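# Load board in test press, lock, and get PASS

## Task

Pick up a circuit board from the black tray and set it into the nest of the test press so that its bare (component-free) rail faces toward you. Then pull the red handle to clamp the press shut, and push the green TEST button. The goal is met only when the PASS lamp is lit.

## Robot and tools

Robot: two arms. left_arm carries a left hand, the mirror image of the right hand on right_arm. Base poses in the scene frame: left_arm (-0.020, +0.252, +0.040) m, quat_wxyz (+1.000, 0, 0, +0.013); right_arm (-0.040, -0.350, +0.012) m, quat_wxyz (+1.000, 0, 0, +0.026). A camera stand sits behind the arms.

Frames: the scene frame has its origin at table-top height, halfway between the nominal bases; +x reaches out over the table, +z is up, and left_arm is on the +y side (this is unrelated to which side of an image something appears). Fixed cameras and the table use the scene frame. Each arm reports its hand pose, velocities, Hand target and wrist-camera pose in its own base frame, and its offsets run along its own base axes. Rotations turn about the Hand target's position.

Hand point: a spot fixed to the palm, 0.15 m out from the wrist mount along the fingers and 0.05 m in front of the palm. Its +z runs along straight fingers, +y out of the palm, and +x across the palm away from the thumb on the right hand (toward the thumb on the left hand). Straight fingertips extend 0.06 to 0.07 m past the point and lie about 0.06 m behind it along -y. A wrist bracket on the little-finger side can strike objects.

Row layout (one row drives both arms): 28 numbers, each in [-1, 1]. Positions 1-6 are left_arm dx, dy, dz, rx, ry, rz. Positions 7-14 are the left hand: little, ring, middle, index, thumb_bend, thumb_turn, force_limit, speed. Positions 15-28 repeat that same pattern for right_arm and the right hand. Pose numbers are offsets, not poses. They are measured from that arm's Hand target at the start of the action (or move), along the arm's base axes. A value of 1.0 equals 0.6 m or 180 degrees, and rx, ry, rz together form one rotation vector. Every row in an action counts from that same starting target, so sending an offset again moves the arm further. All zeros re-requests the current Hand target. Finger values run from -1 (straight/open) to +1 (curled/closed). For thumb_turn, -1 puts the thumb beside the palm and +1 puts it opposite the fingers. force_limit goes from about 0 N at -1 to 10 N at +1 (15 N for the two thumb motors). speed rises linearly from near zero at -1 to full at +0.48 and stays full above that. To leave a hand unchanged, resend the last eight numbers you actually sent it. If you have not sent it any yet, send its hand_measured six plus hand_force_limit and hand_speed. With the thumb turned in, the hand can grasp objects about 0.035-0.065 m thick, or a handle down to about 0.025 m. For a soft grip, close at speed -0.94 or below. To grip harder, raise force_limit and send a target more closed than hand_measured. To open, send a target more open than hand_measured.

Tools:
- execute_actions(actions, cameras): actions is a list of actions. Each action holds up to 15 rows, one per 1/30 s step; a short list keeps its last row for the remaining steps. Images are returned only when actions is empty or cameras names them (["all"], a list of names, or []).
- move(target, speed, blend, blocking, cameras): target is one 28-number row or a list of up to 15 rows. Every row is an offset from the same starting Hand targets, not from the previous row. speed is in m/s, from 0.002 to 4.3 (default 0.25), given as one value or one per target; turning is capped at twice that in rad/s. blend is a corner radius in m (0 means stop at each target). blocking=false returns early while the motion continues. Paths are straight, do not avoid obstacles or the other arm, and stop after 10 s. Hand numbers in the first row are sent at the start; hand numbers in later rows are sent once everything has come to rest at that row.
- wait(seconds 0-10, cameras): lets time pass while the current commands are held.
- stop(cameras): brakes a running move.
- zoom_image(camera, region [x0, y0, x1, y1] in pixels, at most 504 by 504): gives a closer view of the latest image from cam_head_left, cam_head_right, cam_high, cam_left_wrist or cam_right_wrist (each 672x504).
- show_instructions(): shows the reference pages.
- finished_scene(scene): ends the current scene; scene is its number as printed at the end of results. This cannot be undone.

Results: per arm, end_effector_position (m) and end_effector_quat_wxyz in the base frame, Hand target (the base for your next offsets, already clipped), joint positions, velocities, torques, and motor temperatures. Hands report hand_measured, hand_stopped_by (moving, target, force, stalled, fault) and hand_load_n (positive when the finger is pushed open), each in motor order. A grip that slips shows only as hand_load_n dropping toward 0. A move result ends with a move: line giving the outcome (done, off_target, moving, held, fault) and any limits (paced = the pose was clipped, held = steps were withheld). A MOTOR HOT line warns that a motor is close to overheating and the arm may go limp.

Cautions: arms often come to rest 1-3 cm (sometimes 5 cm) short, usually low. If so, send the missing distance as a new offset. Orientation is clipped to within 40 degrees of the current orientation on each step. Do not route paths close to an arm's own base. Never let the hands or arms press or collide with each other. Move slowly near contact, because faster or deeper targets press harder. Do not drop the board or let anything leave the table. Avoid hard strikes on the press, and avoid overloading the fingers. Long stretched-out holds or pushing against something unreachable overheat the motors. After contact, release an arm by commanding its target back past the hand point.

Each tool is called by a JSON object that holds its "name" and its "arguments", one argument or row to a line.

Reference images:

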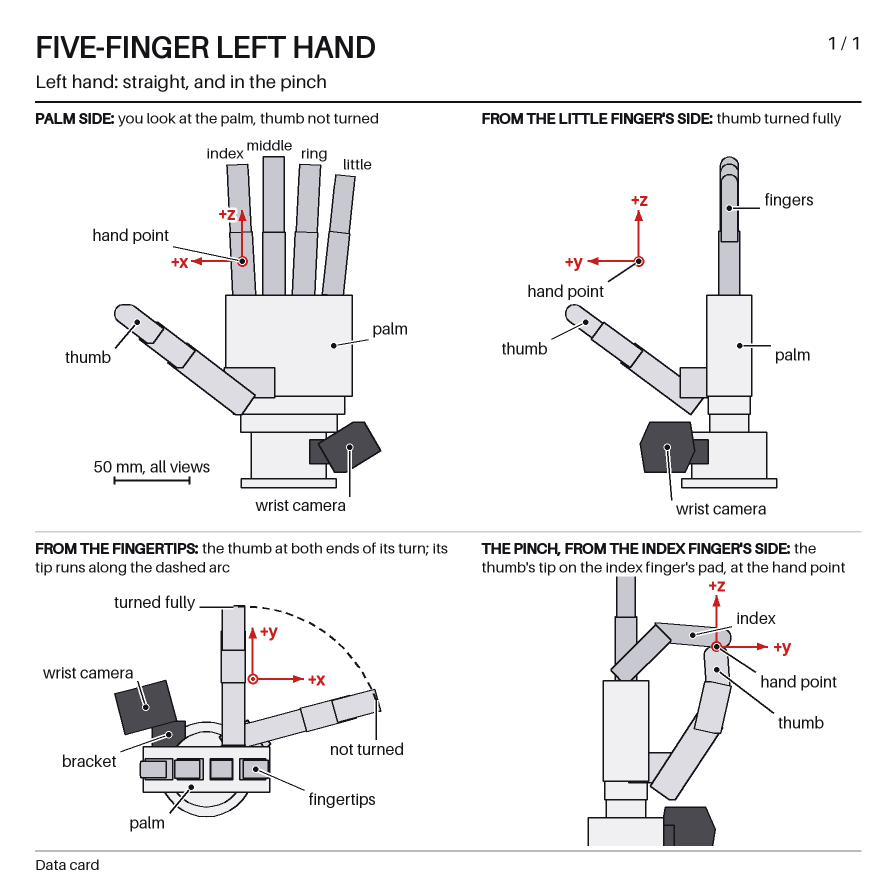

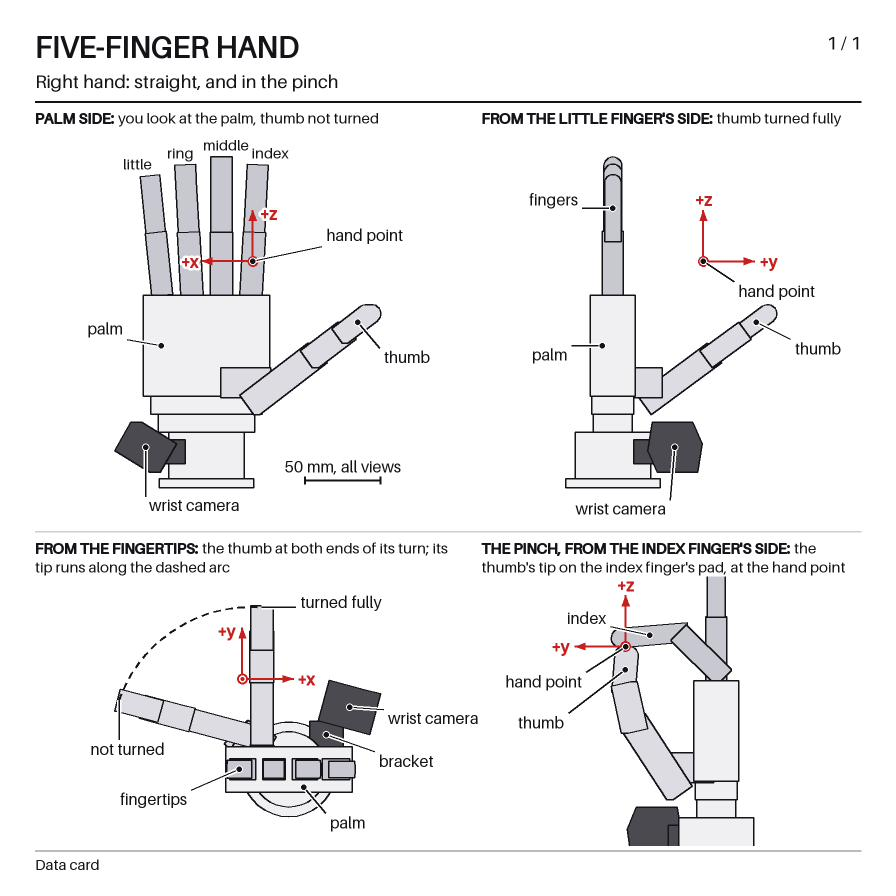

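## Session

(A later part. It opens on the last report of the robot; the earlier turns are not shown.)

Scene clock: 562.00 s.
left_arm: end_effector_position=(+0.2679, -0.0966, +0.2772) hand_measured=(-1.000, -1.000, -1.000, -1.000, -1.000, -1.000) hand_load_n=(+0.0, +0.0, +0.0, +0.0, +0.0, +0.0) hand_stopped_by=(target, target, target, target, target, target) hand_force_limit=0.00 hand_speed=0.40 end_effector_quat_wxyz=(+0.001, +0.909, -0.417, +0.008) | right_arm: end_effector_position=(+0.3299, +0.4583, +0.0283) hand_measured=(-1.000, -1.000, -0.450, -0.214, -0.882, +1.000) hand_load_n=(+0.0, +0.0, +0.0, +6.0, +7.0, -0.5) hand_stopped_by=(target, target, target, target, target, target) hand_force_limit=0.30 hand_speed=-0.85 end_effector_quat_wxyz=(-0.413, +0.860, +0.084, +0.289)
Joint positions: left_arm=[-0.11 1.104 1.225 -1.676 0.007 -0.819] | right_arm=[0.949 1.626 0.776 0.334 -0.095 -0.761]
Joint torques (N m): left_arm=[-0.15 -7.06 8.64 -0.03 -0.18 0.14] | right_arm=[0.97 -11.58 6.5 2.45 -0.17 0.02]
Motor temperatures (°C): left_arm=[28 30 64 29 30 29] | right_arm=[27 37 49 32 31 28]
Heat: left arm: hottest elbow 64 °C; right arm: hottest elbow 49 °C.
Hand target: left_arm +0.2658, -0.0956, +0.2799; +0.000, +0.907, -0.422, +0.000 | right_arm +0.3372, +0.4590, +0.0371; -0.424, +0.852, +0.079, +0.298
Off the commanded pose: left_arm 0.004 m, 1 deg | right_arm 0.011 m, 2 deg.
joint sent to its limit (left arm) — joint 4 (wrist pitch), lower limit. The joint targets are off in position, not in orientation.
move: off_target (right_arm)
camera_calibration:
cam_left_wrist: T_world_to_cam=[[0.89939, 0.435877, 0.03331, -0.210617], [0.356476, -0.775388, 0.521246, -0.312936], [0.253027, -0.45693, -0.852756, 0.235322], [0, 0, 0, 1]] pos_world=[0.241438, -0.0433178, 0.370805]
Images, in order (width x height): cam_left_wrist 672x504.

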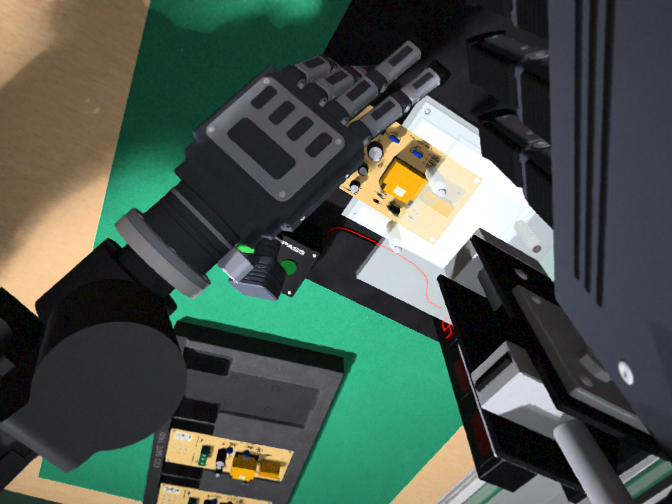

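{"name": "move", "arguments": {
  "target": [0,0,0,0,0,0,-1,-1,-1,-1,-1,-1,0,0.4, 0.004,0.004,0.012,0,0,0,-1,-1,-0.45,-0.211,-0.88,1,0.3,-0.85],
  "speed": 0.05,
  "cameras": ["cam_left_wrist"]
}}

{"name": "zoom_image", "arguments": {
  "camera": "cam_left_wrist",
  "region": [370, 120, 510, 260]
}}

Scene clock: 570.80 s.
left_arm: end_effector_position=(+0.2679, -0.0966, +0.2772) hand_measured=(-1.000, -1.000, -1.000, -1.000, -1.000, -1.000) hand_load_n=(+0.0, +0.0, +0.0, +0.0, +0.0, +0.0) hand_stopped_by=(target, target, target, target, target, target) hand_force_limit=0.00 hand_speed=0.40 end_effector_quat_wxyz=(+0.001, +0.909, -0.417, +0.008) | right_arm: end_effector_position=(+0.3305, +0.4579, +0.0283) hand_measured=(-1.000, -1.000, -0.450, -0.214, -0.882, +1.000) hand_load_n=(+0.0, +0.0, +0.0, +6.0, +7.0, +0.0) hand_stopped_by=(target, target, target, target, target, target) hand_force_limit=0.30 hand_speed=-0.85 end_effector_quat_wxyz=(-0.413, +0.860, +0.084, +0.289)
Joint positions: left_arm=[-0.11 1.104 1.225 -1.676 0.007 -0.819] | right_arm=[0.947 1.626 0.776 0.334 -0.096 -0.761]
Joint torques (N m): left_arm=[-0.21 -7.06 8.65 -0.05 -0.18 0.14] | right_arm=[1.38 -11.46 7.31 1.43 -0.2 0.01]
Motor temperatures (°C): left_arm=[28 30 64 29 30 29] | right_arm=[27 37 49 32 31 28]
Heat: left arm: hottest elbow 64 °C; right arm: hottest elbow 49 °C.
Hand target: left_arm +0.2658, -0.0956, +0.2799; +0.000, +0.907, -0.422, +0.000 | right_arm +0.3396, +0.4615, +0.0443; -0.424, +0.852, +0.079, +0.298
Off the commanded pose: left_arm 0.004 m, 1 deg | right_arm 0.019 m, 2 deg.
joint sent to its limit (left arm) — joint 4 (wrist pitch), lower limit. The joint targets are off in position, not in orientation.
move: off_target (right_arm)
camera_calibration:
cam_left_wrist: T_world_to_cam=[[0.89939, 0.435877, 0.03331, -0.210617], [0.356476, -0.775388, 0.521246, -0.312936], [0.253027, -0.45693, -0.852756, 0.235322], [0, 0, 0, 1]] pos_world=[0.241438, -0.0433178, 0.370805]
Images, in order (width x height): cam_left_wrist 672x504.

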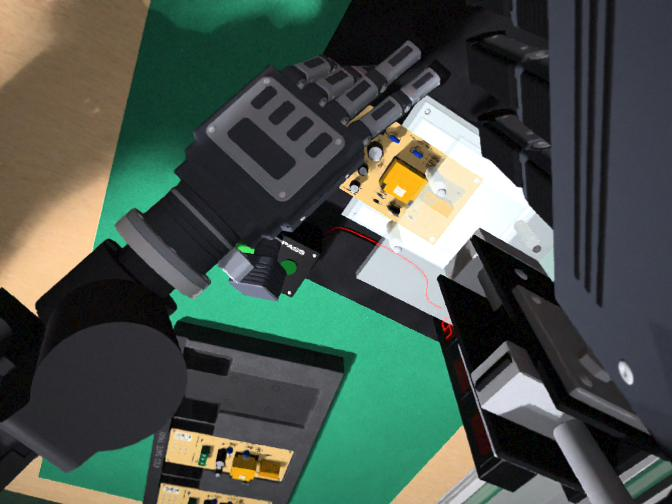

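Scaled by 3.600.

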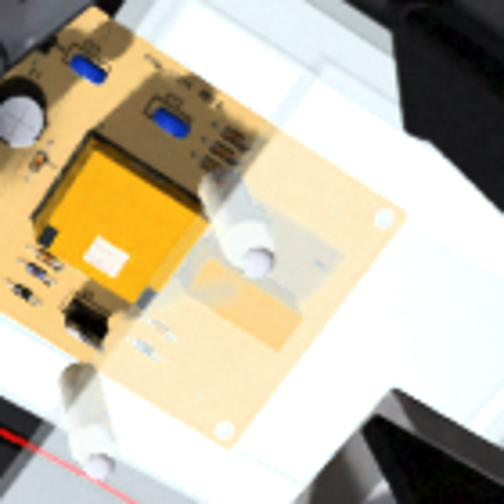

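{"name": "move", "arguments": {
  "target": [
    [0,0,0,0,0,0,-1,-1,-1,-1,-1,-1,0,0.4, 0.010,0.015,0.015,0,0,0,-1,-1,-0.45,-0.211,-0.88,1,0.3,-0.85],
    [0,0,0,0,0,0,-1,-1,-1,-1,-1,-1,0,0.4, 0.040,0.015,0.018,0,0,0,-1,-1,-0.45,-0.211,-0.88,1,0.3,-0.85]
  ],
  "speed": 0.05,
  "cameras": ["cam_left_wrist"]
}}

{"name": "zoom_image", "arguments": {
  "camera": "cam_left_wrist",
  "region": [370, 120, 510, 260]
}}

Scene clock: 583.83 s.
left_arm: end_effector_position=(+0.2679, -0.0966, +0.2772) hand_measured=(-1.000, -1.000, -1.000, -1.000, -1.000, -1.000) hand_load_n=(+0.0, +0.0, +0.0, +0.0, +0.0, +0.0) hand_stopped_by=(target, target, target, target, target, target) hand_force_limit=0.00 hand_speed=0.40 end_effector_quat_wxyz=(+0.001, +0.909, -0.417, +0.008) | right_arm: end_effector_position=(+0.3479, +0.4525, +0.0337) hand_measured=(-1.000, -1.000, -0.450, -0.214, -0.882, +1.000) hand_load_n=(+0.0, +0.0, +0.0, +5.0, +5.5, +0.0) hand_stopped_by=(target, target, target, target, target, target) hand_force_limit=0.30 hand_speed=-0.85 end_effector_quat_wxyz=(-0.413, +0.862, +0.073, +0.286)
Joint positions: left_arm=[-0.11 1.104 1.225 -1.676 0.007 -0.819] | right_arm=[0.907 1.626 0.802 0.301 -0.124 -0.761]
Joint torques (N m): left_arm=[-0.15 -7.06 8.66 -0.02 -0.18 0.14] | right_arm=[1.14 -10.52 10.65 0.83 -0.15 -0.13]
Motor temperatures (°C): left_arm=[28 30 64 29 30 29] | right_arm=[27 37 49 32 31 28]
Heat: left arm: hottest elbow 64 °C; right arm: hottest elbow 49 °C.
Hand target: left_arm +0.2658, -0.0956, +0.2799; +0.000, +0.907, -0.422, +0.000 | right_arm +0.3636, +0.4704, +0.0551; -0.424, +0.852, +0.079, +0.298
Off the commanded pose: left_arm 0.004 m, 1 deg | right_arm 0.032 m, 2 deg.
joint sent to its limit (left arm) — joint 4 (wrist pitch), lower limit. The joint targets are off in position, not in orientation.
move: off_target (right_arm)
camera_calibration:
cam_left_wrist: T_world_to_cam=[[0.89939, 0.435877, 0.03331, -0.210617], [0.356476, -0.775388, 0.521246, -0.312936], [0.253027, -0.45693, -0.852756, 0.235322], [0, 0, 0, 1]] pos_world=[0.241438, -0.0433178, 0.370805]
Images, in order (width x height): cam_left_wrist 672x504.

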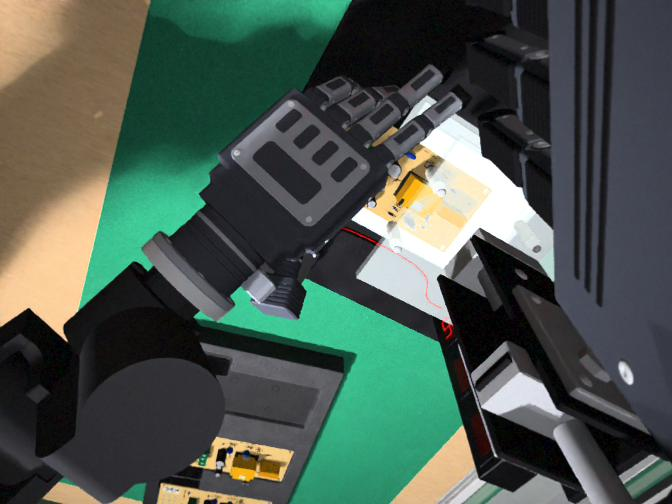

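Scaled by 3.600.

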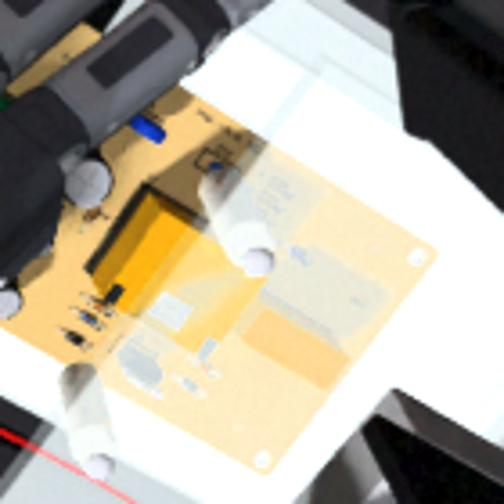

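{"name": "move", "arguments": {
  "target": [0,0,0,0,0,0,-1,-1,-1,-1,-1,-1,0,0.4,-0.0235,-0.014,-0.0377,0,0,0.0056,-1,-1,-0.45,-0.211,-0.88,1,0.3,-0.85],
  "speed": 0.06,
  "cameras": ["cam_left_wrist"]
}}

{"name": "zoom_image", "arguments": {
  "camera": "cam_left_wrist",
  "region": [370, 120, 510, 260]
}}

Scene clock: 613.93 s.
left_arm: end_effector_position=(+0.2679, -0.0966, +0.2772) hand_measured=(-1.000, -1.000, -1.000, -1.000, -1.000, -1.000) hand_load_n=(+0.0, +0.0, -0.5, +0.0, +0.0, +0.0) hand_stopped_by=(target, target, target, target, target, target) hand_force_limit=0.00 hand_speed=0.40 end_effector_quat_wxyz=(+0.001, +0.909, -0.417, +0.008) | right_arm: end_effector_position=(+0.3481, +0.4543, +0.0301) hand_measured=(-1.000, -1.000, -0.450, -0.214, -0.882, +1.000) hand_load_n=(+0.0, +0.0, +0.0, +4.0, +7.0, +1.0) hand_stopped_by=(target, target, target, target, target, target) hand_force_limit=0.30 hand_speed=-0.85 end_effector_quat_wxyz=(-0.418, +0.859, +0.075, +0.287)
Joint positions: left_arm=[-0.11 1.104 1.225 -1.676 0.007 -0.819] | right_arm=[0.907 1.638 0.796 0.331 -0.129 -0.761]
Joint torques (N m): left_arm=[-0.15 -7.12 8.62 -0.02 -0.18 0.14] | right_arm=[2.02 -10.05 6.78 2.59 -0.31 -0.2]
Motor temperatures (°C): left_arm=[28 30 64 29 30 29] | right_arm=[27 36 56 32 31 28]
Heat: left arm: hottest elbow 64 °C; right arm: hottest elbow 56 °C.
Hand target: left_arm +0.2658, -0.0956, +0.2799; +0.000, +0.907, -0.422, +0.000 | right_arm +0.3495, +0.4621, +0.0325; -0.427, +0.851, +0.086, +0.294
Off the commanded pose: left_arm 0.004 m, 1 deg | right_arm 0.008 m, 2 deg.
joint sent to its limit (left arm) — joint 4 (wrist pitch), lower limit. The joint targets are off in position, not in orientation.
move: done
camera_calibration:
cam_left_wrist: T_world_to_cam=[[0.89939, 0.435877, 0.03331, -0.210617], [0.356476, -0.775388, 0.521246, -0.312936], [0.253027, -0.45693, -0.852756, 0.235322], [0, 0, 0, 1]] pos_world=[0.241438, -0.0433178, 0.370805]
Images, in order (width x height): cam_left_wrist 672x504.

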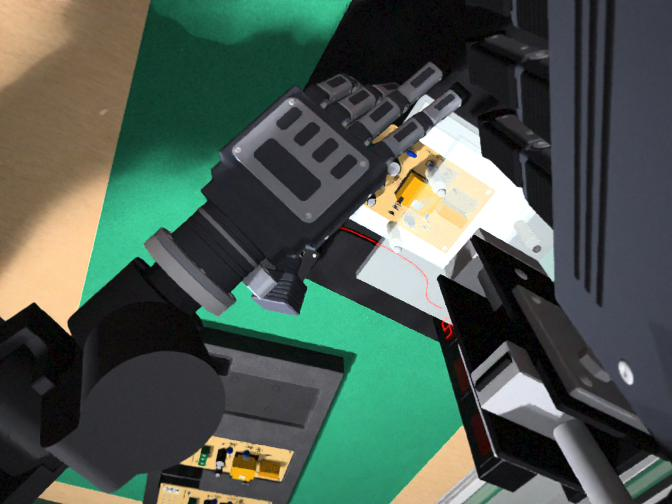

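Scaled by 3.600.

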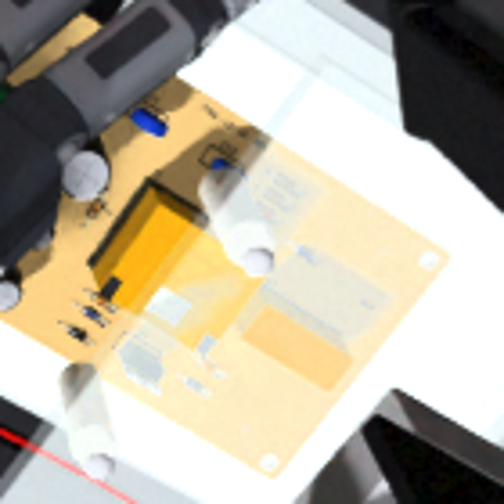

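{"name": "move", "arguments": {
  "target": [
    [0,0,0,0,0,0,-1,-1,-1,-1,-1,-1,0,0.4,0.0258,0.0165,0.0408,0,0,0,-1,-1,-0.45,-0.211,-0.88,1,0.3,-0.85],
    [0,0,0,0,0,0,-1,-1,-1,-1,-1,-1,0,0.4,0.0513,0.0195,0.0408,0,0,0,-1,-1,-0.45,-0.211,-0.88,1,0.3,-0.85],
    [0,0,0,0,0,0,-1,-1,-1,-1,-1,-1,0,0.4,0.0255,0.002,0,0,0,0,-1,-1,-0.45,-0.211,-0.88,1,0.3,-0.85]
  ],
  "speed": 0.06,
  "cameras": ["cam_left_wrist"]
}}

{"name": "zoom_image", "arguments": {
  "camera": "cam_left_wrist",
  "region": [370, 120, 510, 260]
}}

Scene clock: 639.60 s.
left_arm: end_effector_position=(+0.2679, -0.0966, +0.2772) hand_measured=(-1.000, -1.000, -1.000, -1.000, -1.000, -1.000) hand_load_n=(+0.0, +0.0, -0.5, +0.0, -0.5, +0.0) hand_stopped_by=(target, target, target, target, target, target) hand_force_limit=0.00 hand_speed=0.40 end_effector_quat_wxyz=(+0.001, +0.909, -0.417, +0.008) | right_arm: end_effector_position=(+0.3630, +0.4522, +0.0262) hand_measured=(-1.000, -1.000, -0.450, -0.212, -0.882, +1.000) hand_load_n=(+0.0, +0.0, +0.0, +0.0, +2.5, +1.0) hand_stopped_by=(target, target, target, target, target, target) hand_force_limit=0.30 hand_speed=-0.85 end_effector_quat_wxyz=(-0.416, +0.861, +0.074, +0.282)
Joint positions: left_arm=[-0.11 1.104 1.225 -1.676 0.007 -0.819] | right_arm=[0.875 1.663 0.823 0.315 -0.162 -0.773]
Joint torques (N m): left_arm=[-0.15 -7.12 8.65 -0.03 -0.18 0.13] | right_arm=[2.78 -10.52 6.95 2.88 0.03 -0.16]
Motor temperatures (°C): left_arm=[28 30 64 29 30 29] | right_arm=[27 37 52 32 31 28]
Heat: left arm: hottest elbow 64 °C; right arm: hottest elbow 52 °C.
Hand target: left_arm +0.2658, -0.0956, +0.2799; +0.000, +0.907, -0.422, +0.000 | right_arm +0.3648, +0.4632, +0.0325; -0.426, +0.851, +0.086, +0.294
Off the commanded pose: left_arm 0.004 m, 1 deg | right_arm 0.013 m, 3 deg.
joint sent to its limit (left arm) — joint 4 (wrist pitch), lower limit. The joint targets are off in position, not in orientation.
move: off_target (right_arm)
camera_calibration:
cam_left_wrist: T_world_to_cam=[[0.89939, 0.435877, 0.03331, -0.210617], [0.356476, -0.775388, 0.521246, -0.312936], [0.253027, -0.45693, -0.852756, 0.235322], [0, 0, 0, 1]] pos_world=[0.241438, -0.0433178, 0.370805]
Images, in order (width x height): cam_left_wrist 672x504.

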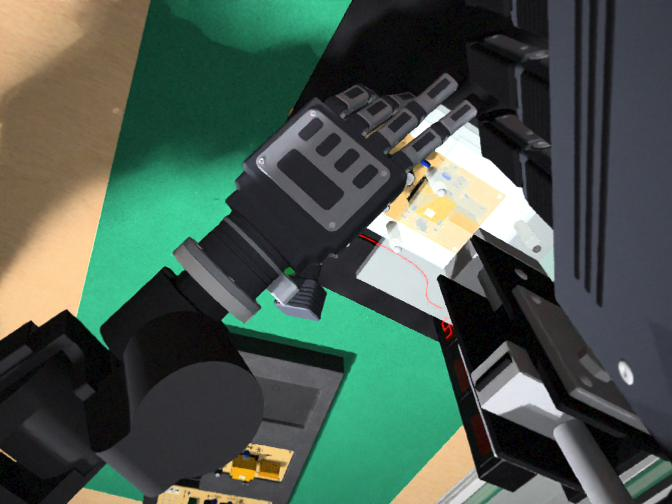

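Scaled by 3.600.

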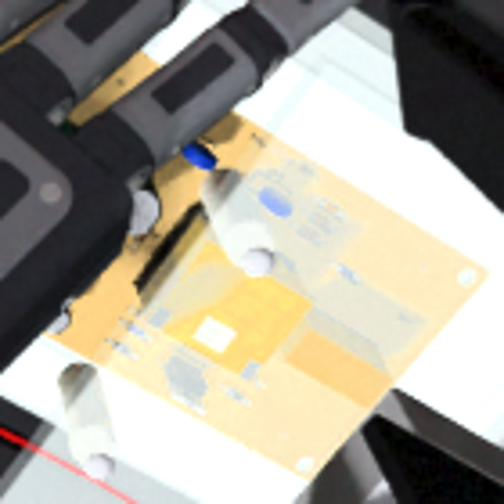

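{"name": "zoom_image", "arguments": {
  "camera": "cam_left_wrist",
  "region": [430, 170, 530, 270]
}}

{"name": "zoom_image", "arguments": {
  "camera": "cam_left_wrist",
  "region": [370, 140, 470, 240]
}}

Scaled by 5.040.

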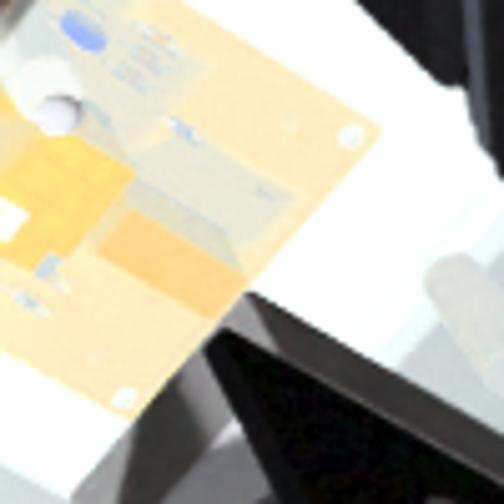

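Scaled by 5.040.

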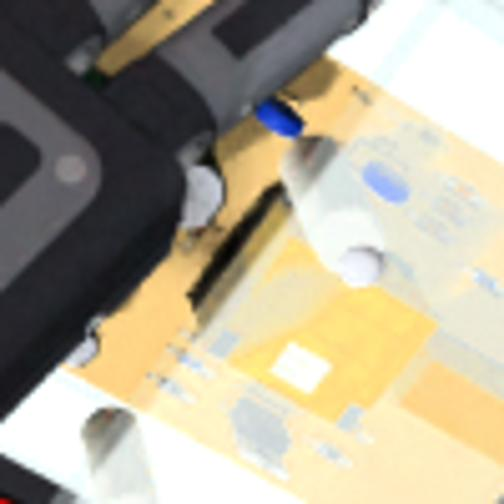

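{"name": "execute_actions", "arguments": {
  "actions": [
    [[0,0,0,0,0,0,-1,-1,-1,-1,-1,-1,0,0.4,0,0,0,0,0,0,-1,-1,-0.48,-0.4,-0.95,1,0.3,-0.85]],
    [[0,0,0,0,0,0,-1,-1,-1,-1,-1,-1,0,0.4,0,0,0,0,0,0,-1,-1,-0.48,-0.4,-0.95,1,0.3,-0.85]]
  ],
  "cameras": ["cam_left_wrist"]
}}

{"name": "zoom_image", "arguments": {
  "camera": "cam_left_wrist",
  "region": [370, 120, 510, 260]
}}

Scene clock: 670.90 s.
left_arm: end_effector_position=(+0.2679, -0.0966, +0.2772) hand_measured=(-1.000, -1.000, -1.000, -1.000, -1.000, -1.000) hand_load_n=(+0.0, +0.0, +0.0, +0.0, -0.5, +0.0) hand_stopped_by=(target, target, target, target, target, target) hand_force_limit=0.00 hand_speed=0.40 end_effector_quat_wxyz=(+0.001, +0.909, -0.417, +0.008) | right_arm: end_effector_position=(+0.3644, +0.4538, +0.0284) hand_measured=(-1.000, -1.000, -0.480, -0.400, -0.950, +1.000) hand_load_n=(-0.5, +0.0, +0.0, +0.0, +0.0, +0.0) hand_stopped_by=(target, target, target, target, target, target) hand_force_limit=0.30 hand_speed=-0.85 end_effector_quat_wxyz=(-0.420, +0.859, +0.074, +0.285)
Joint positions: left_arm=[-0.11 1.104 1.225 -1.676 0.007 -0.819] | right_arm=[0.875 1.663 0.823 0.326 -0.162 -0.773]
Joint torques (N m): left_arm=[-0.21 -7.06 8.65 -0.03 -0.18 0.13] | right_arm=[2.49 -10.4 7.09 2.51 0.05 -0.2]
Motor temperatures (°C): left_arm=[28 30 64 29 30 29] | right_arm=[27 37 49 32 31 28]
Heat: left arm: hottest elbow 64 °C; right arm: hottest elbow 49 °C.
Hand target: left_arm +0.2658, -0.0956, +0.2799; +0.000, +0.907, -0.422, +0.000 | right_arm +0.3648, +0.4632, +0.0325; -0.427, +0.851, +0.086, +0.294
Off the commanded pose: left_arm 0.004 m, 1 deg | right_arm 0.010 m, 2 deg.
joint sent to its limit (left arm) — joint 4 (wrist pitch), lower limit. The joint targets are off in position, not in orientation.
Step readings (end_effector_position of left_arm | right_arm):
0: (+0.2679, -0.0966, +0.2772) | (+0.3630, +0.4522, +0.0262)
1: (+0.2679, -0.0966, +0.2772) | (+0.3630, +0.4522, +0.0262)
2: (+0.2679, -0.0966, +0.2772) | (+0.3630, +0.4522, +0.0262)
4: (+0.2679, -0.0966, +0.2772) | (+0.3631, +0.4523, +0.0264)
8: (+0.2679, -0.0966, +0.2772) | (+0.3638, +0.4532, +0.0275)
15: (+0.2679, -0.0966, +0.2772) | (+0.3644, +0.4538, +0.0284)
16: (+0.2679, -0.0966, +0.2772) | (+0.3644, +0.4538, +0.0284)
17: (+0.2679, -0.0966, +0.2772) | (+0.3644, +0.4538, +0.0284)
19: (+0.2679, -0.0966, +0.2772) | (+0.3644, +0.4538, +0.0284)
23: (+0.2679, -0.0966, +0.2772) | (+0.3644, +0.4538, +0.0284)
30: (+0.2679, -0.0966, +0.2772) | (+0.3644, +0.4538, +0.0284)
camera_calibration:
cam_left_wrist: T_world_to_cam=[[0.89939, 0.435877, 0.03331, -0.210617], [0.356476, -0.775388, 0.521246, -0.312936], [0.253027, -0.45693, -0.852756, 0.235322], [0, 0, 0, 1]] pos_world=[0.241438, -0.0433178, 0.370805]
Images, in order (width x height): cam_left_wrist 672x504.

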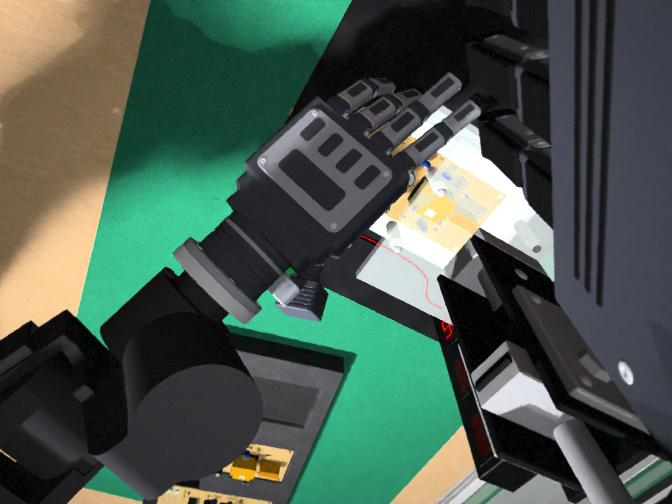

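Scaled by 3.600.

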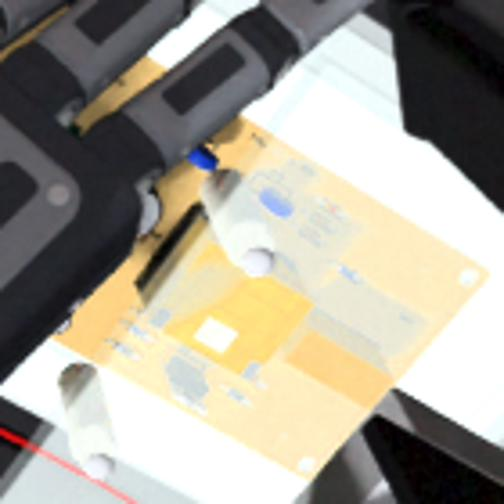

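{"name": "move", "arguments": {
  "target": [0,0,0,0,0,0,-1,-1,-1,-1,-1,-1,0,0.4,-0.158,0.0163,0.005,0,0,0,-1,-1,-0.48,-0.4,-0.95,1,0.3,-0.85],
  "speed": 0.1,
  "cameras": ["cam_left_wrist"]
}}

{"name": "zoom_image", "arguments": {
  "camera": "cam_left_wrist",
  "region": [340, 100, 540, 300]
}}

Scene clock: 678.33 s.
left_arm: end_effector_position=(+0.2679, -0.0966, +0.2772) hand_measured=(-1.000, -1.000, -1.000, -1.000, -1.000, -1.000) hand_load_n=(+0.0, +0.0, +0.0, +0.0, +0.0, +0.0) hand_stopped_by=(target, target, target, target, target, target) hand_force_limit=0.00 hand_speed=0.40 end_effector_quat_wxyz=(+0.001, +0.909, -0.417, +0.008) | right_arm: end_effector_position=(+0.2699, +0.4661, +0.0213) hand_measured=(-1.000, -1.000, -0.480, -0.400, -0.950, +1.000) hand_load_n=(+0.0, +0.0, +0.0, +0.0, +0.0, +0.0) hand_stopped_by=(target, target, target, target, target, target) hand_force_limit=0.30 hand_speed=-0.85 end_effector_quat_wxyz=(-0.408, +0.861, +0.095, +0.287)
Joint positions: left_arm=[-0.11 1.104 1.225 -1.676 0.007 -0.819] | right_arm=[1.081 1.589 0.707 0.356 0.01 -0.717]
Joint torques (N m): left_arm=[-0.15 -7.12 8.64 -0.03 -0.18 0.14] | right_arm=[1.32 -10.99 6.15 2.52 0.19 0.22]
Motor temperatures (°C): left_arm=[28 30 64 29 30 29] | right_arm=[27 37 49 32 31 28]
Heat: left arm: hottest elbow 64 °C; right arm: hottest elbow 49 °C.
Hand target: left_arm +0.2658, -0.0956, +0.2799; +0.000, +0.907, -0.422, +0.000 | right_arm +0.2700, +0.4730, +0.0355; -0.427, +0.851, +0.086, +0.294
Off the commanded pose: left_arm 0.004 m, 1 deg | right_arm 0.016 m, 3 deg.
joint sent to its limit (left arm) — joint 4 (wrist pitch), lower limit. The joint targets are off in position, not in orientation.
move: off_target (right_arm)
camera_calibration:
cam_left_wrist: T_world_to_cam=[[0.89939, 0.435877, 0.03331, -0.210617], [0.356476, -0.775388, 0.521246, -0.312936], [0.253027, -0.45693, -0.852756, 0.235322], [0, 0, 0, 1]] pos_world=[0.241438, -0.0433178, 0.370805]
Images, in order (width x height): cam_left_wrist 672x504.

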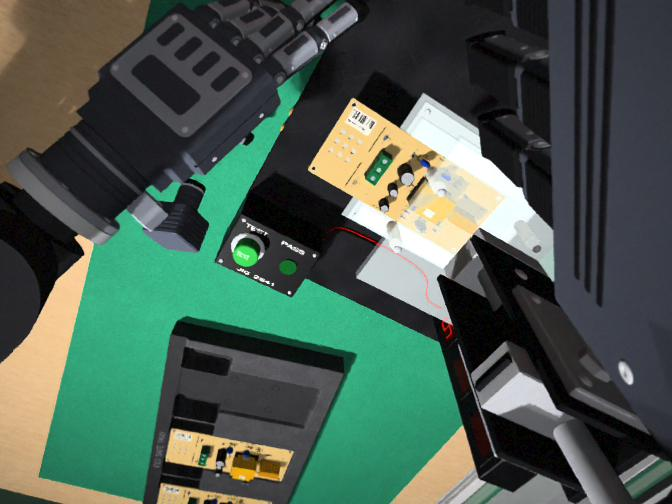

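Scaled by 2.520.

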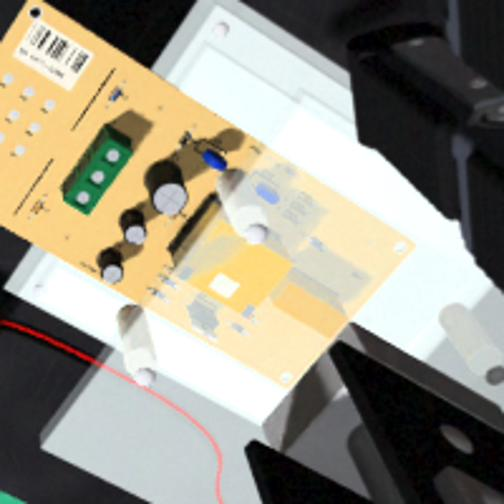

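{"name": "zoom_image", "arguments": {
  "camera": "cam_left_wrist",
  "region": [300, 85, 420, 205]
}}

{"name": "zoom_image", "arguments": {
  "camera": "cam_left_wrist",
  "region": [400, 150, 520, 270]
}}

Scaled by 4.200.

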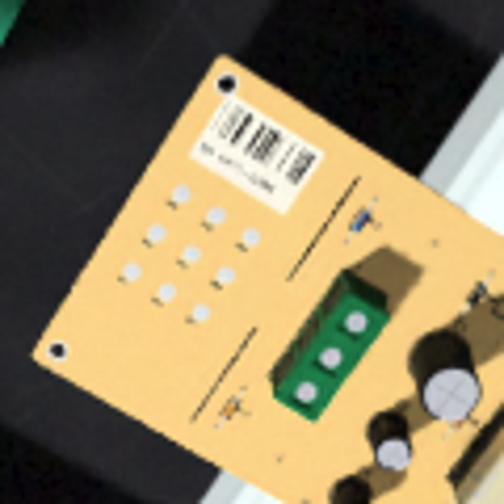

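Scaled by 4.200.

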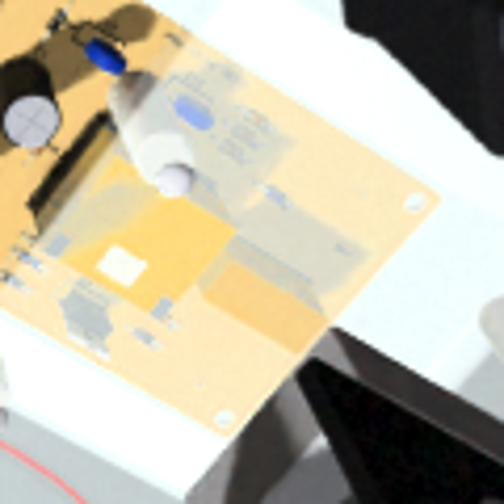

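{"name": "move", "arguments": {
  "target": [0,0,0,0,0,0,-1,-1,-1,-1,-1,-1,0,0.4,0.02,-0.0383,0.05,-0.0058,0.0399,-0.0178,1,1,0.05,0,-0.6,1,-0.5,-0.3],
  "speed": 0.1,
  "cameras": ["cam_left_wrist"]
}}

Scene clock: 760.30 s.
left_arm: end_effector_position=(+0.2679, -0.0966, +0.2772) hand_measured=(-1.000, -1.000, -1.000, -1.000, -1.000, -1.000) hand_load_n=(+0.0, +0.0, +0.0, +0.0, +0.0, +0.0) hand_stopped_by=(target, target, target, target, target, target) hand_force_limit=0.00 hand_speed=0.40 end_effector_quat_wxyz=(+0.001, +0.909, -0.417, +0.008) | right_arm: end_effector_position=(+0.2734, +0.4326, +0.0393) hand_measured=(+1.000, +1.000, +0.050, +0.000, -0.600, +1.000) hand_load_n=(+0.0, +0.0, +0.0, +0.0, +0.5, +0.0) hand_stopped_by=(target, target, target, target, target, target) hand_force_limit=-0.50 hand_speed=-0.30 end_effector_quat_wxyz=(-0.395, +0.884, +0.046, +0.246)
Joint positions: left_arm=[-0.11 1.104 1.225 -1.676 0.007 -0.819] | right_arm=[1.013 1.48 0.707 0.169 -0.044 -0.64]
Joint torques (N m): left_arm=[-0.15 -7.12 8.65 -0.02 -0.18 0.14] | right_arm=[1.79 -10.64 10.17 0.7 -0.18 0.2]
Motor temperatures (°C): left_arm=[28 30 64 29 30 29] | right_arm=[27 36 48 32 31 28]
Heat: left arm: hottest elbow 64 °C; right arm: hottest elbow 48 °C.
Hand target: left_arm +0.2658, -0.0956, +0.2799; +0.000, +0.907, -0.422, +0.000 | right_arm +0.2820, +0.4501, +0.0655; -0.415, +0.874, +0.038, +0.251
Off the commanded pose: left_arm 0.004 m, 1 deg | right_arm 0.033 m, 3 deg.
joint sent to its limit (left arm) — joint 4 (wrist pitch), lower limit. The joint targets are off in position, not in orientation.
move: off_target (right_arm)
camera_calibration:
cam_left_wrist: T_world_to_cam=[[0.89939, 0.435877, 0.03331, -0.210617], [0.356476, -0.775388, 0.521246, -0.312936], [0.253027, -0.45693, -0.852756, 0.235322], [0, 0, 0, 1]] pos_world=[0.241438, -0.0433178, 0.370805]
Images, in order (width x height): cam_left_wrist 672x504.

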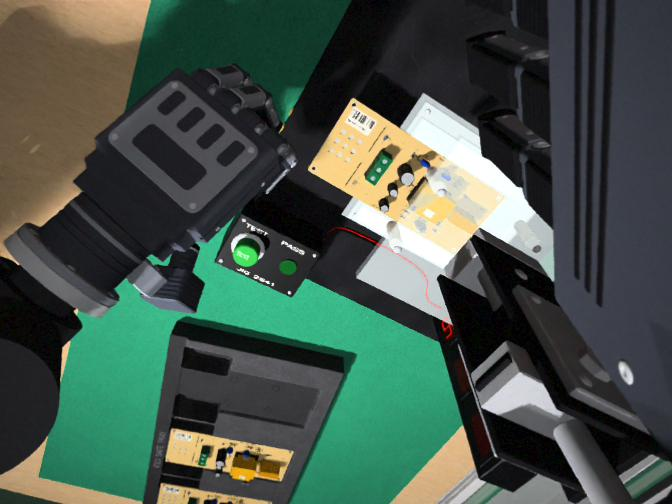

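{"name": "move", "arguments": {
  "target": [0,0,0,0,0,0,-1,-1,-1,-1,-1,-1,0,0.4,0.045,0.0025,-0.024,0,0,0,1,1,0.05,0,-0.6,1,-0.5,-0.3],
  "speed": 0.08,
  "cameras": ["cam_left_wrist"]
}}

{"name": "zoom_image", "arguments": {
  "camera": "cam_left_wrist",
  "region": [240, 70, 440, 270]
}}

Scene clock: 767.00 s.
left_arm: end_effector_position=(+0.2679, -0.0966, +0.2772) hand_measured=(-1.000, -1.000, -1.000, -1.000, -1.000, -1.000) hand_load_n=(+0.0, +0.0, +0.0, +0.0, +0.0, +0.0) hand_stopped_by=(target, target, target, target, target, target) hand_force_limit=0.00 hand_speed=0.40 end_effector_quat_wxyz=(+0.001, +0.909, -0.417, +0.008) | right_arm: end_effector_position=(+0.2910, +0.4247, +0.0251) hand_measured=(+1.000, +1.000, +0.050, +0.000, -0.600, +1.000) hand_load_n=(+0.0, +0.0, +0.0, +0.0, +0.0, +0.0) hand_stopped_by=(target, target, target, target, target, target) hand_force_limit=-0.50 hand_speed=-0.30 end_effector_quat_wxyz=(-0.389, +0.891, +0.032, +0.233)
Joint positions: left_arm=[-0.11 1.104 1.225 -1.676 0.007 -0.819] | right_arm=[0.96 1.523 0.722 0.169 -0.088 -0.64]
Joint torques (N m): left_arm=[-0.15 -7 8.65 -0.03 -0.19 0.13] | right_arm=[2.37 -8.88 10.67 2.1 -0.17 -0.11]
Motor temperatures (°C): left_arm=[28 30 64 29 30 29] | right_arm=[27 37 49 32 31 28]
Heat: left arm: hottest elbow 64 °C; right arm: hottest elbow 49 °C.
Hand target: left_arm +0.2658, -0.0956, +0.2799; +0.000, +0.907, -0.422, +0.000 | right_arm +0.3090, +0.4516, +0.0511; -0.415, +0.874, +0.038, +0.251
Off the commanded pose: left_arm 0.004 m, 1 deg | right_arm 0.042 m, 4 deg.
joint sent to its limit (left arm) — joint 4 (wrist pitch), lower limit. The joint targets are off in position, not in orientation.
move: off_target (right_arm)
camera_calibration:
cam_left_wrist: T_world_to_cam=[[0.89939, 0.435877, 0.03331, -0.210617], [0.356476, -0.775388, 0.521246, -0.312936], [0.253027, -0.45693, -0.852756, 0.235322], [0, 0, 0, 1]] pos_world=[0.241438, -0.0433178, 0.370805]
Images, in order (width x height): cam_left_wrist 672x504.

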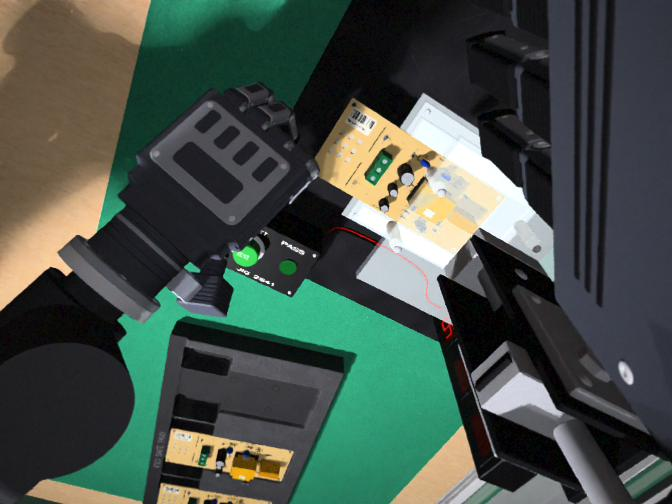

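Scaled by 2.520.

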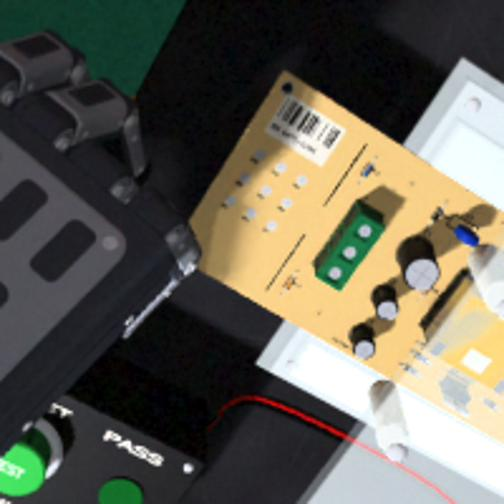

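{"name": "zoom_image", "arguments": {
  "camera": "cam_left_wrist",
  "region": [300, 85, 420, 205]
}}

{"name": "zoom_image", "arguments": {
  "camera": "cam_left_wrist",
  "region": [400, 150, 520, 270]
}}

Scaled by 4.200.

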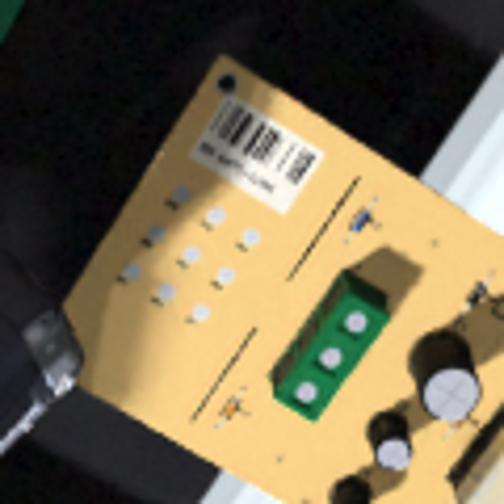

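Scaled by 4.200.

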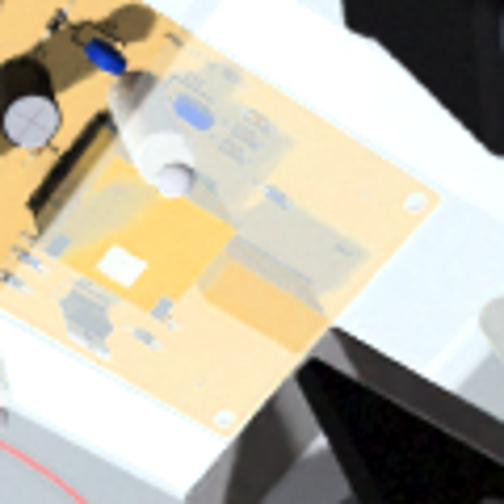

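{"name": "move", "arguments": {
  "target": [0,0,0,0,0,0,-1,-1,-1,-1,-1,-1,0,0.4,0.018,0.0138,0,0,0,0,1,1,0.05,0,-0.6,1,-0.5,-0.3],
  "speed": 0.08,
  "cameras": ["cam_left_wrist"]
}}

{"name": "zoom_image", "arguments": {
  "camera": "cam_left_wrist",
  "region": [300, 85, 420, 205]
}}

Scene clock: 776.60 s.
left_arm: end_effector_position=(+0.2679, -0.0966, +0.2772) hand_measured=(-1.000, -1.000, -1.000, -1.000, -1.000, -1.000) hand_load_n=(+0.0, +0.0, +0.0, +0.0, +0.0, +0.0) hand_stopped_by=(target, target, target, target, target, target) hand_force_limit=0.00 hand_speed=0.40 end_effector_quat_wxyz=(+0.001, +0.909, -0.417, +0.008) | right_arm: end_effector_position=(+0.3008, +0.4370, +0.0284) hand_measured=(+1.000, +1.000, +0.050, +0.000, -0.600, +1.000) hand_load_n=(+0.0, +0.0, +0.0, +0.0, +0.0, +0.5) hand_stopped_by=(target, target, target, target, target, target) hand_force_limit=-0.50 hand_speed=-0.30 end_effector_quat_wxyz=(-0.395, +0.888, +0.032, +0.234)
Joint positions: left_arm=[-0.11 1.104 1.225 -1.676 0.007 -0.819] | right_arm=[0.955 1.551 0.761 0.169 -0.096 -0.64]
Joint torques (N m): left_arm=[-0.15 -7.12 8.65 -0.03 -0.18 0.13] | right_arm=[1.44 -8.82 10.66 1.76 -0.2 -0.14]
Motor temperatures (°C): left_arm=[28 30 64 29 30 29] | right_arm=[27 37 49 32 31 28]
Heat: left arm: hottest elbow 64 °C; right arm: hottest elbow 49 °C.
Hand target: left_arm +0.2658, -0.0956, +0.2799; +0.000, +0.907, -0.422, +0.000 | right_arm +0.3199, +0.4598, +0.0511; -0.415, +0.874, +0.038, +0.251
Off the commanded pose: left_arm 0.004 m, 1 deg | right_arm 0.037 m, 4 deg.
joint sent to its limit (left arm) — joint 4 (wrist pitch), lower limit. The joint targets are off in position, not in orientation.
move: off_target (right_arm)
camera_calibration:
cam_left_wrist: T_world_to_cam=[[0.89939, 0.435877, 0.03331, -0.210617], [0.356476, -0.775388, 0.521246, -0.312936], [0.253027, -0.45693, -0.852756, 0.235322], [0, 0, 0, 1]] pos_world=[0.241438, -0.0433178, 0.370805]
Images, in order (width x height): cam_left_wrist 672x504.

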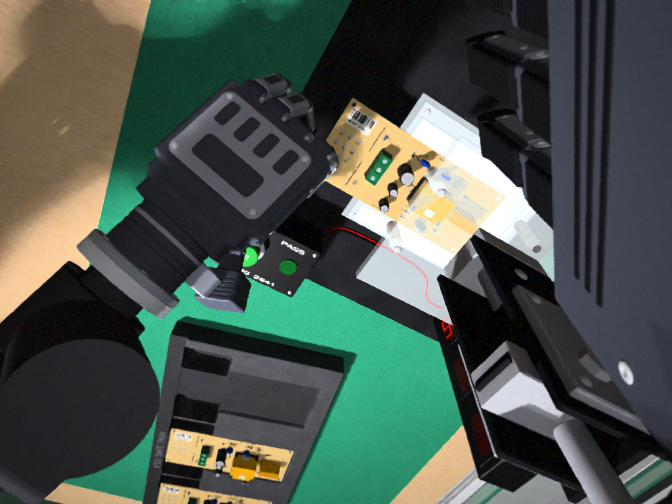

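Scaled by 4.200.

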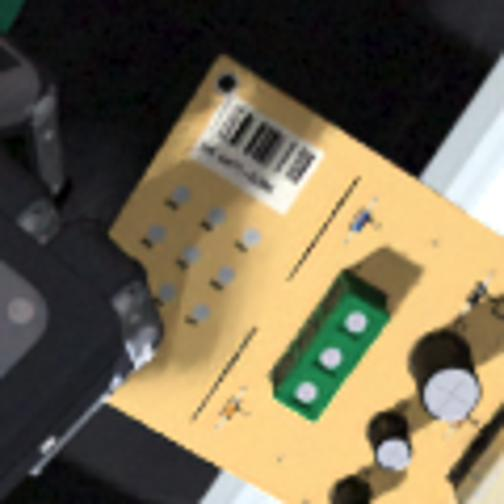

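{"name": "move", "arguments": {
  "target": [0,0,0,0,0,0,-1,-1,-1,-1,-1,-1,0,0.4,0.018,-0.005,-0.0067,0,0,0,1,1,0.05,0,-0.6,1,-0.5,-0.3],
  "speed": 0.06,
  "cameras": ["cam_left_wrist"]
}}

{"name": "zoom_image", "arguments": {
  "camera": "cam_left_wrist",
  "region": [300, 85, 420, 205]
}}

{"name": "zoom_image", "arguments": {
  "camera": "cam_left_wrist",
  "region": [400, 150, 520, 270]
}}

Scene clock: 782.20 s.
left_arm: end_effector_position=(+0.2679, -0.0966, +0.2772) hand_measured=(-1.000, -1.000, -1.000, -1.000, -1.000, -1.000) hand_load_n=(+0.0, +0.0, +0.0, +0.0, +0.0, +0.0) hand_stopped_by=(target, target, target, target, target, target) hand_force_limit=0.00 hand_speed=0.40 end_effector_quat_wxyz=(+0.001, +0.909, -0.417, +0.008) | right_arm: end_effector_position=(+0.3095, +0.4316, +0.0228) hand_measured=(+1.000, +1.000, +0.050, +0.000, -0.600, +1.000) hand_load_n=(+0.0, +0.5, +0.0, +0.0, +0.0, +0.5) hand_stopped_by=(target, target, target, target, target, target) hand_force_limit=-0.50 hand_speed=-0.30 end_effector_quat_wxyz=(-0.392, +0.890, +0.027, +0.230)
Joint positions: left_arm=[-0.11 1.104 1.225 -1.676 0.007 -0.819] | right_arm=[0.929 1.566 0.765 0.169 -0.116 -0.644]
Joint torques (N m): left_arm=[-0.21 -7.06 8.64 -0.01 -0.19 0.14] | right_arm=[1.08 -9.17 10.73 2.11 -0.25 -0.22]
Motor temperatures (°C): left_arm=[27 30 64 29 30 29] | right_arm=[27 37 50 32 31 28]
Heat: left arm: hottest elbow 64 °C; right arm: hottest elbow 50 °C.
Hand target: left_arm +0.2658, -0.0956, +0.2799; +0.000, +0.907, -0.422, +0.000 | right_arm +0.3306, +0.4569, +0.0471; -0.415, +0.874, +0.038, +0.251
Off the commanded pose: left_arm 0.004 m, 1 deg | right_arm 0.041 m, 4 deg.
joint sent to its limit (left arm) — joint 4 (wrist pitch), lower limit. The joint targets are off in position, not in orientation.
move: off_target (right_arm)
camera_calibration:
cam_left_wrist: T_world_to_cam=[[0.89939, 0.435877, 0.03331, -0.210617], [0.356476, -0.775388, 0.521246, -0.312936], [0.253027, -0.45693, -0.852756, 0.235322], [0, 0, 0, 1]] pos_world=[0.241438, -0.0433178, 0.370805]
Images, in order (width x height): cam_left_wrist 672x504.

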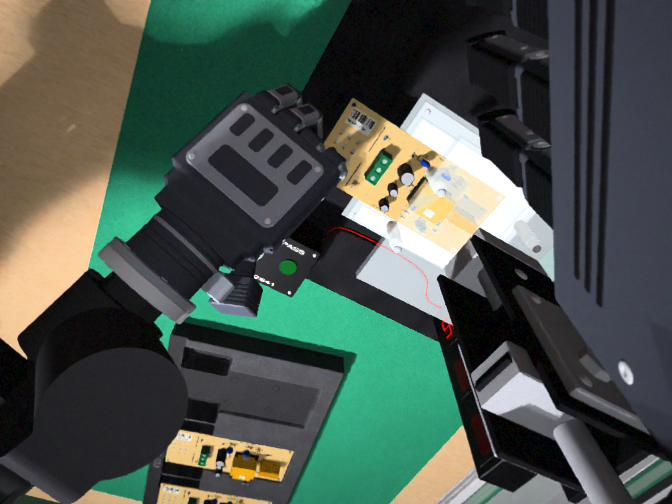

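Scaled by 4.200.

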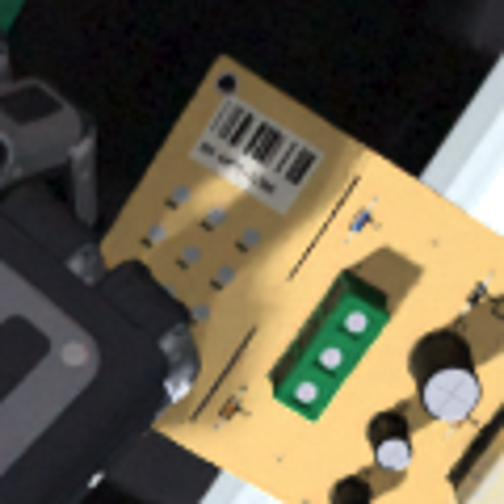

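Scaled by 4.200.

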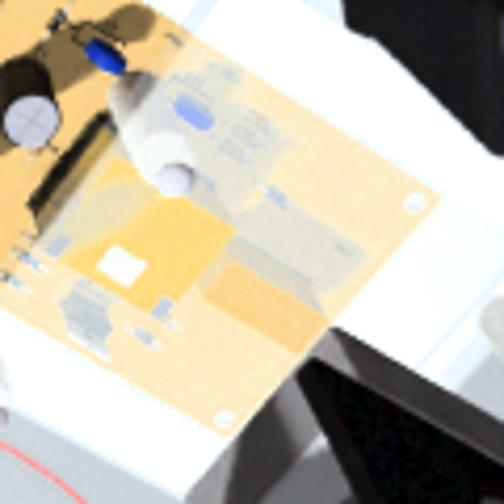

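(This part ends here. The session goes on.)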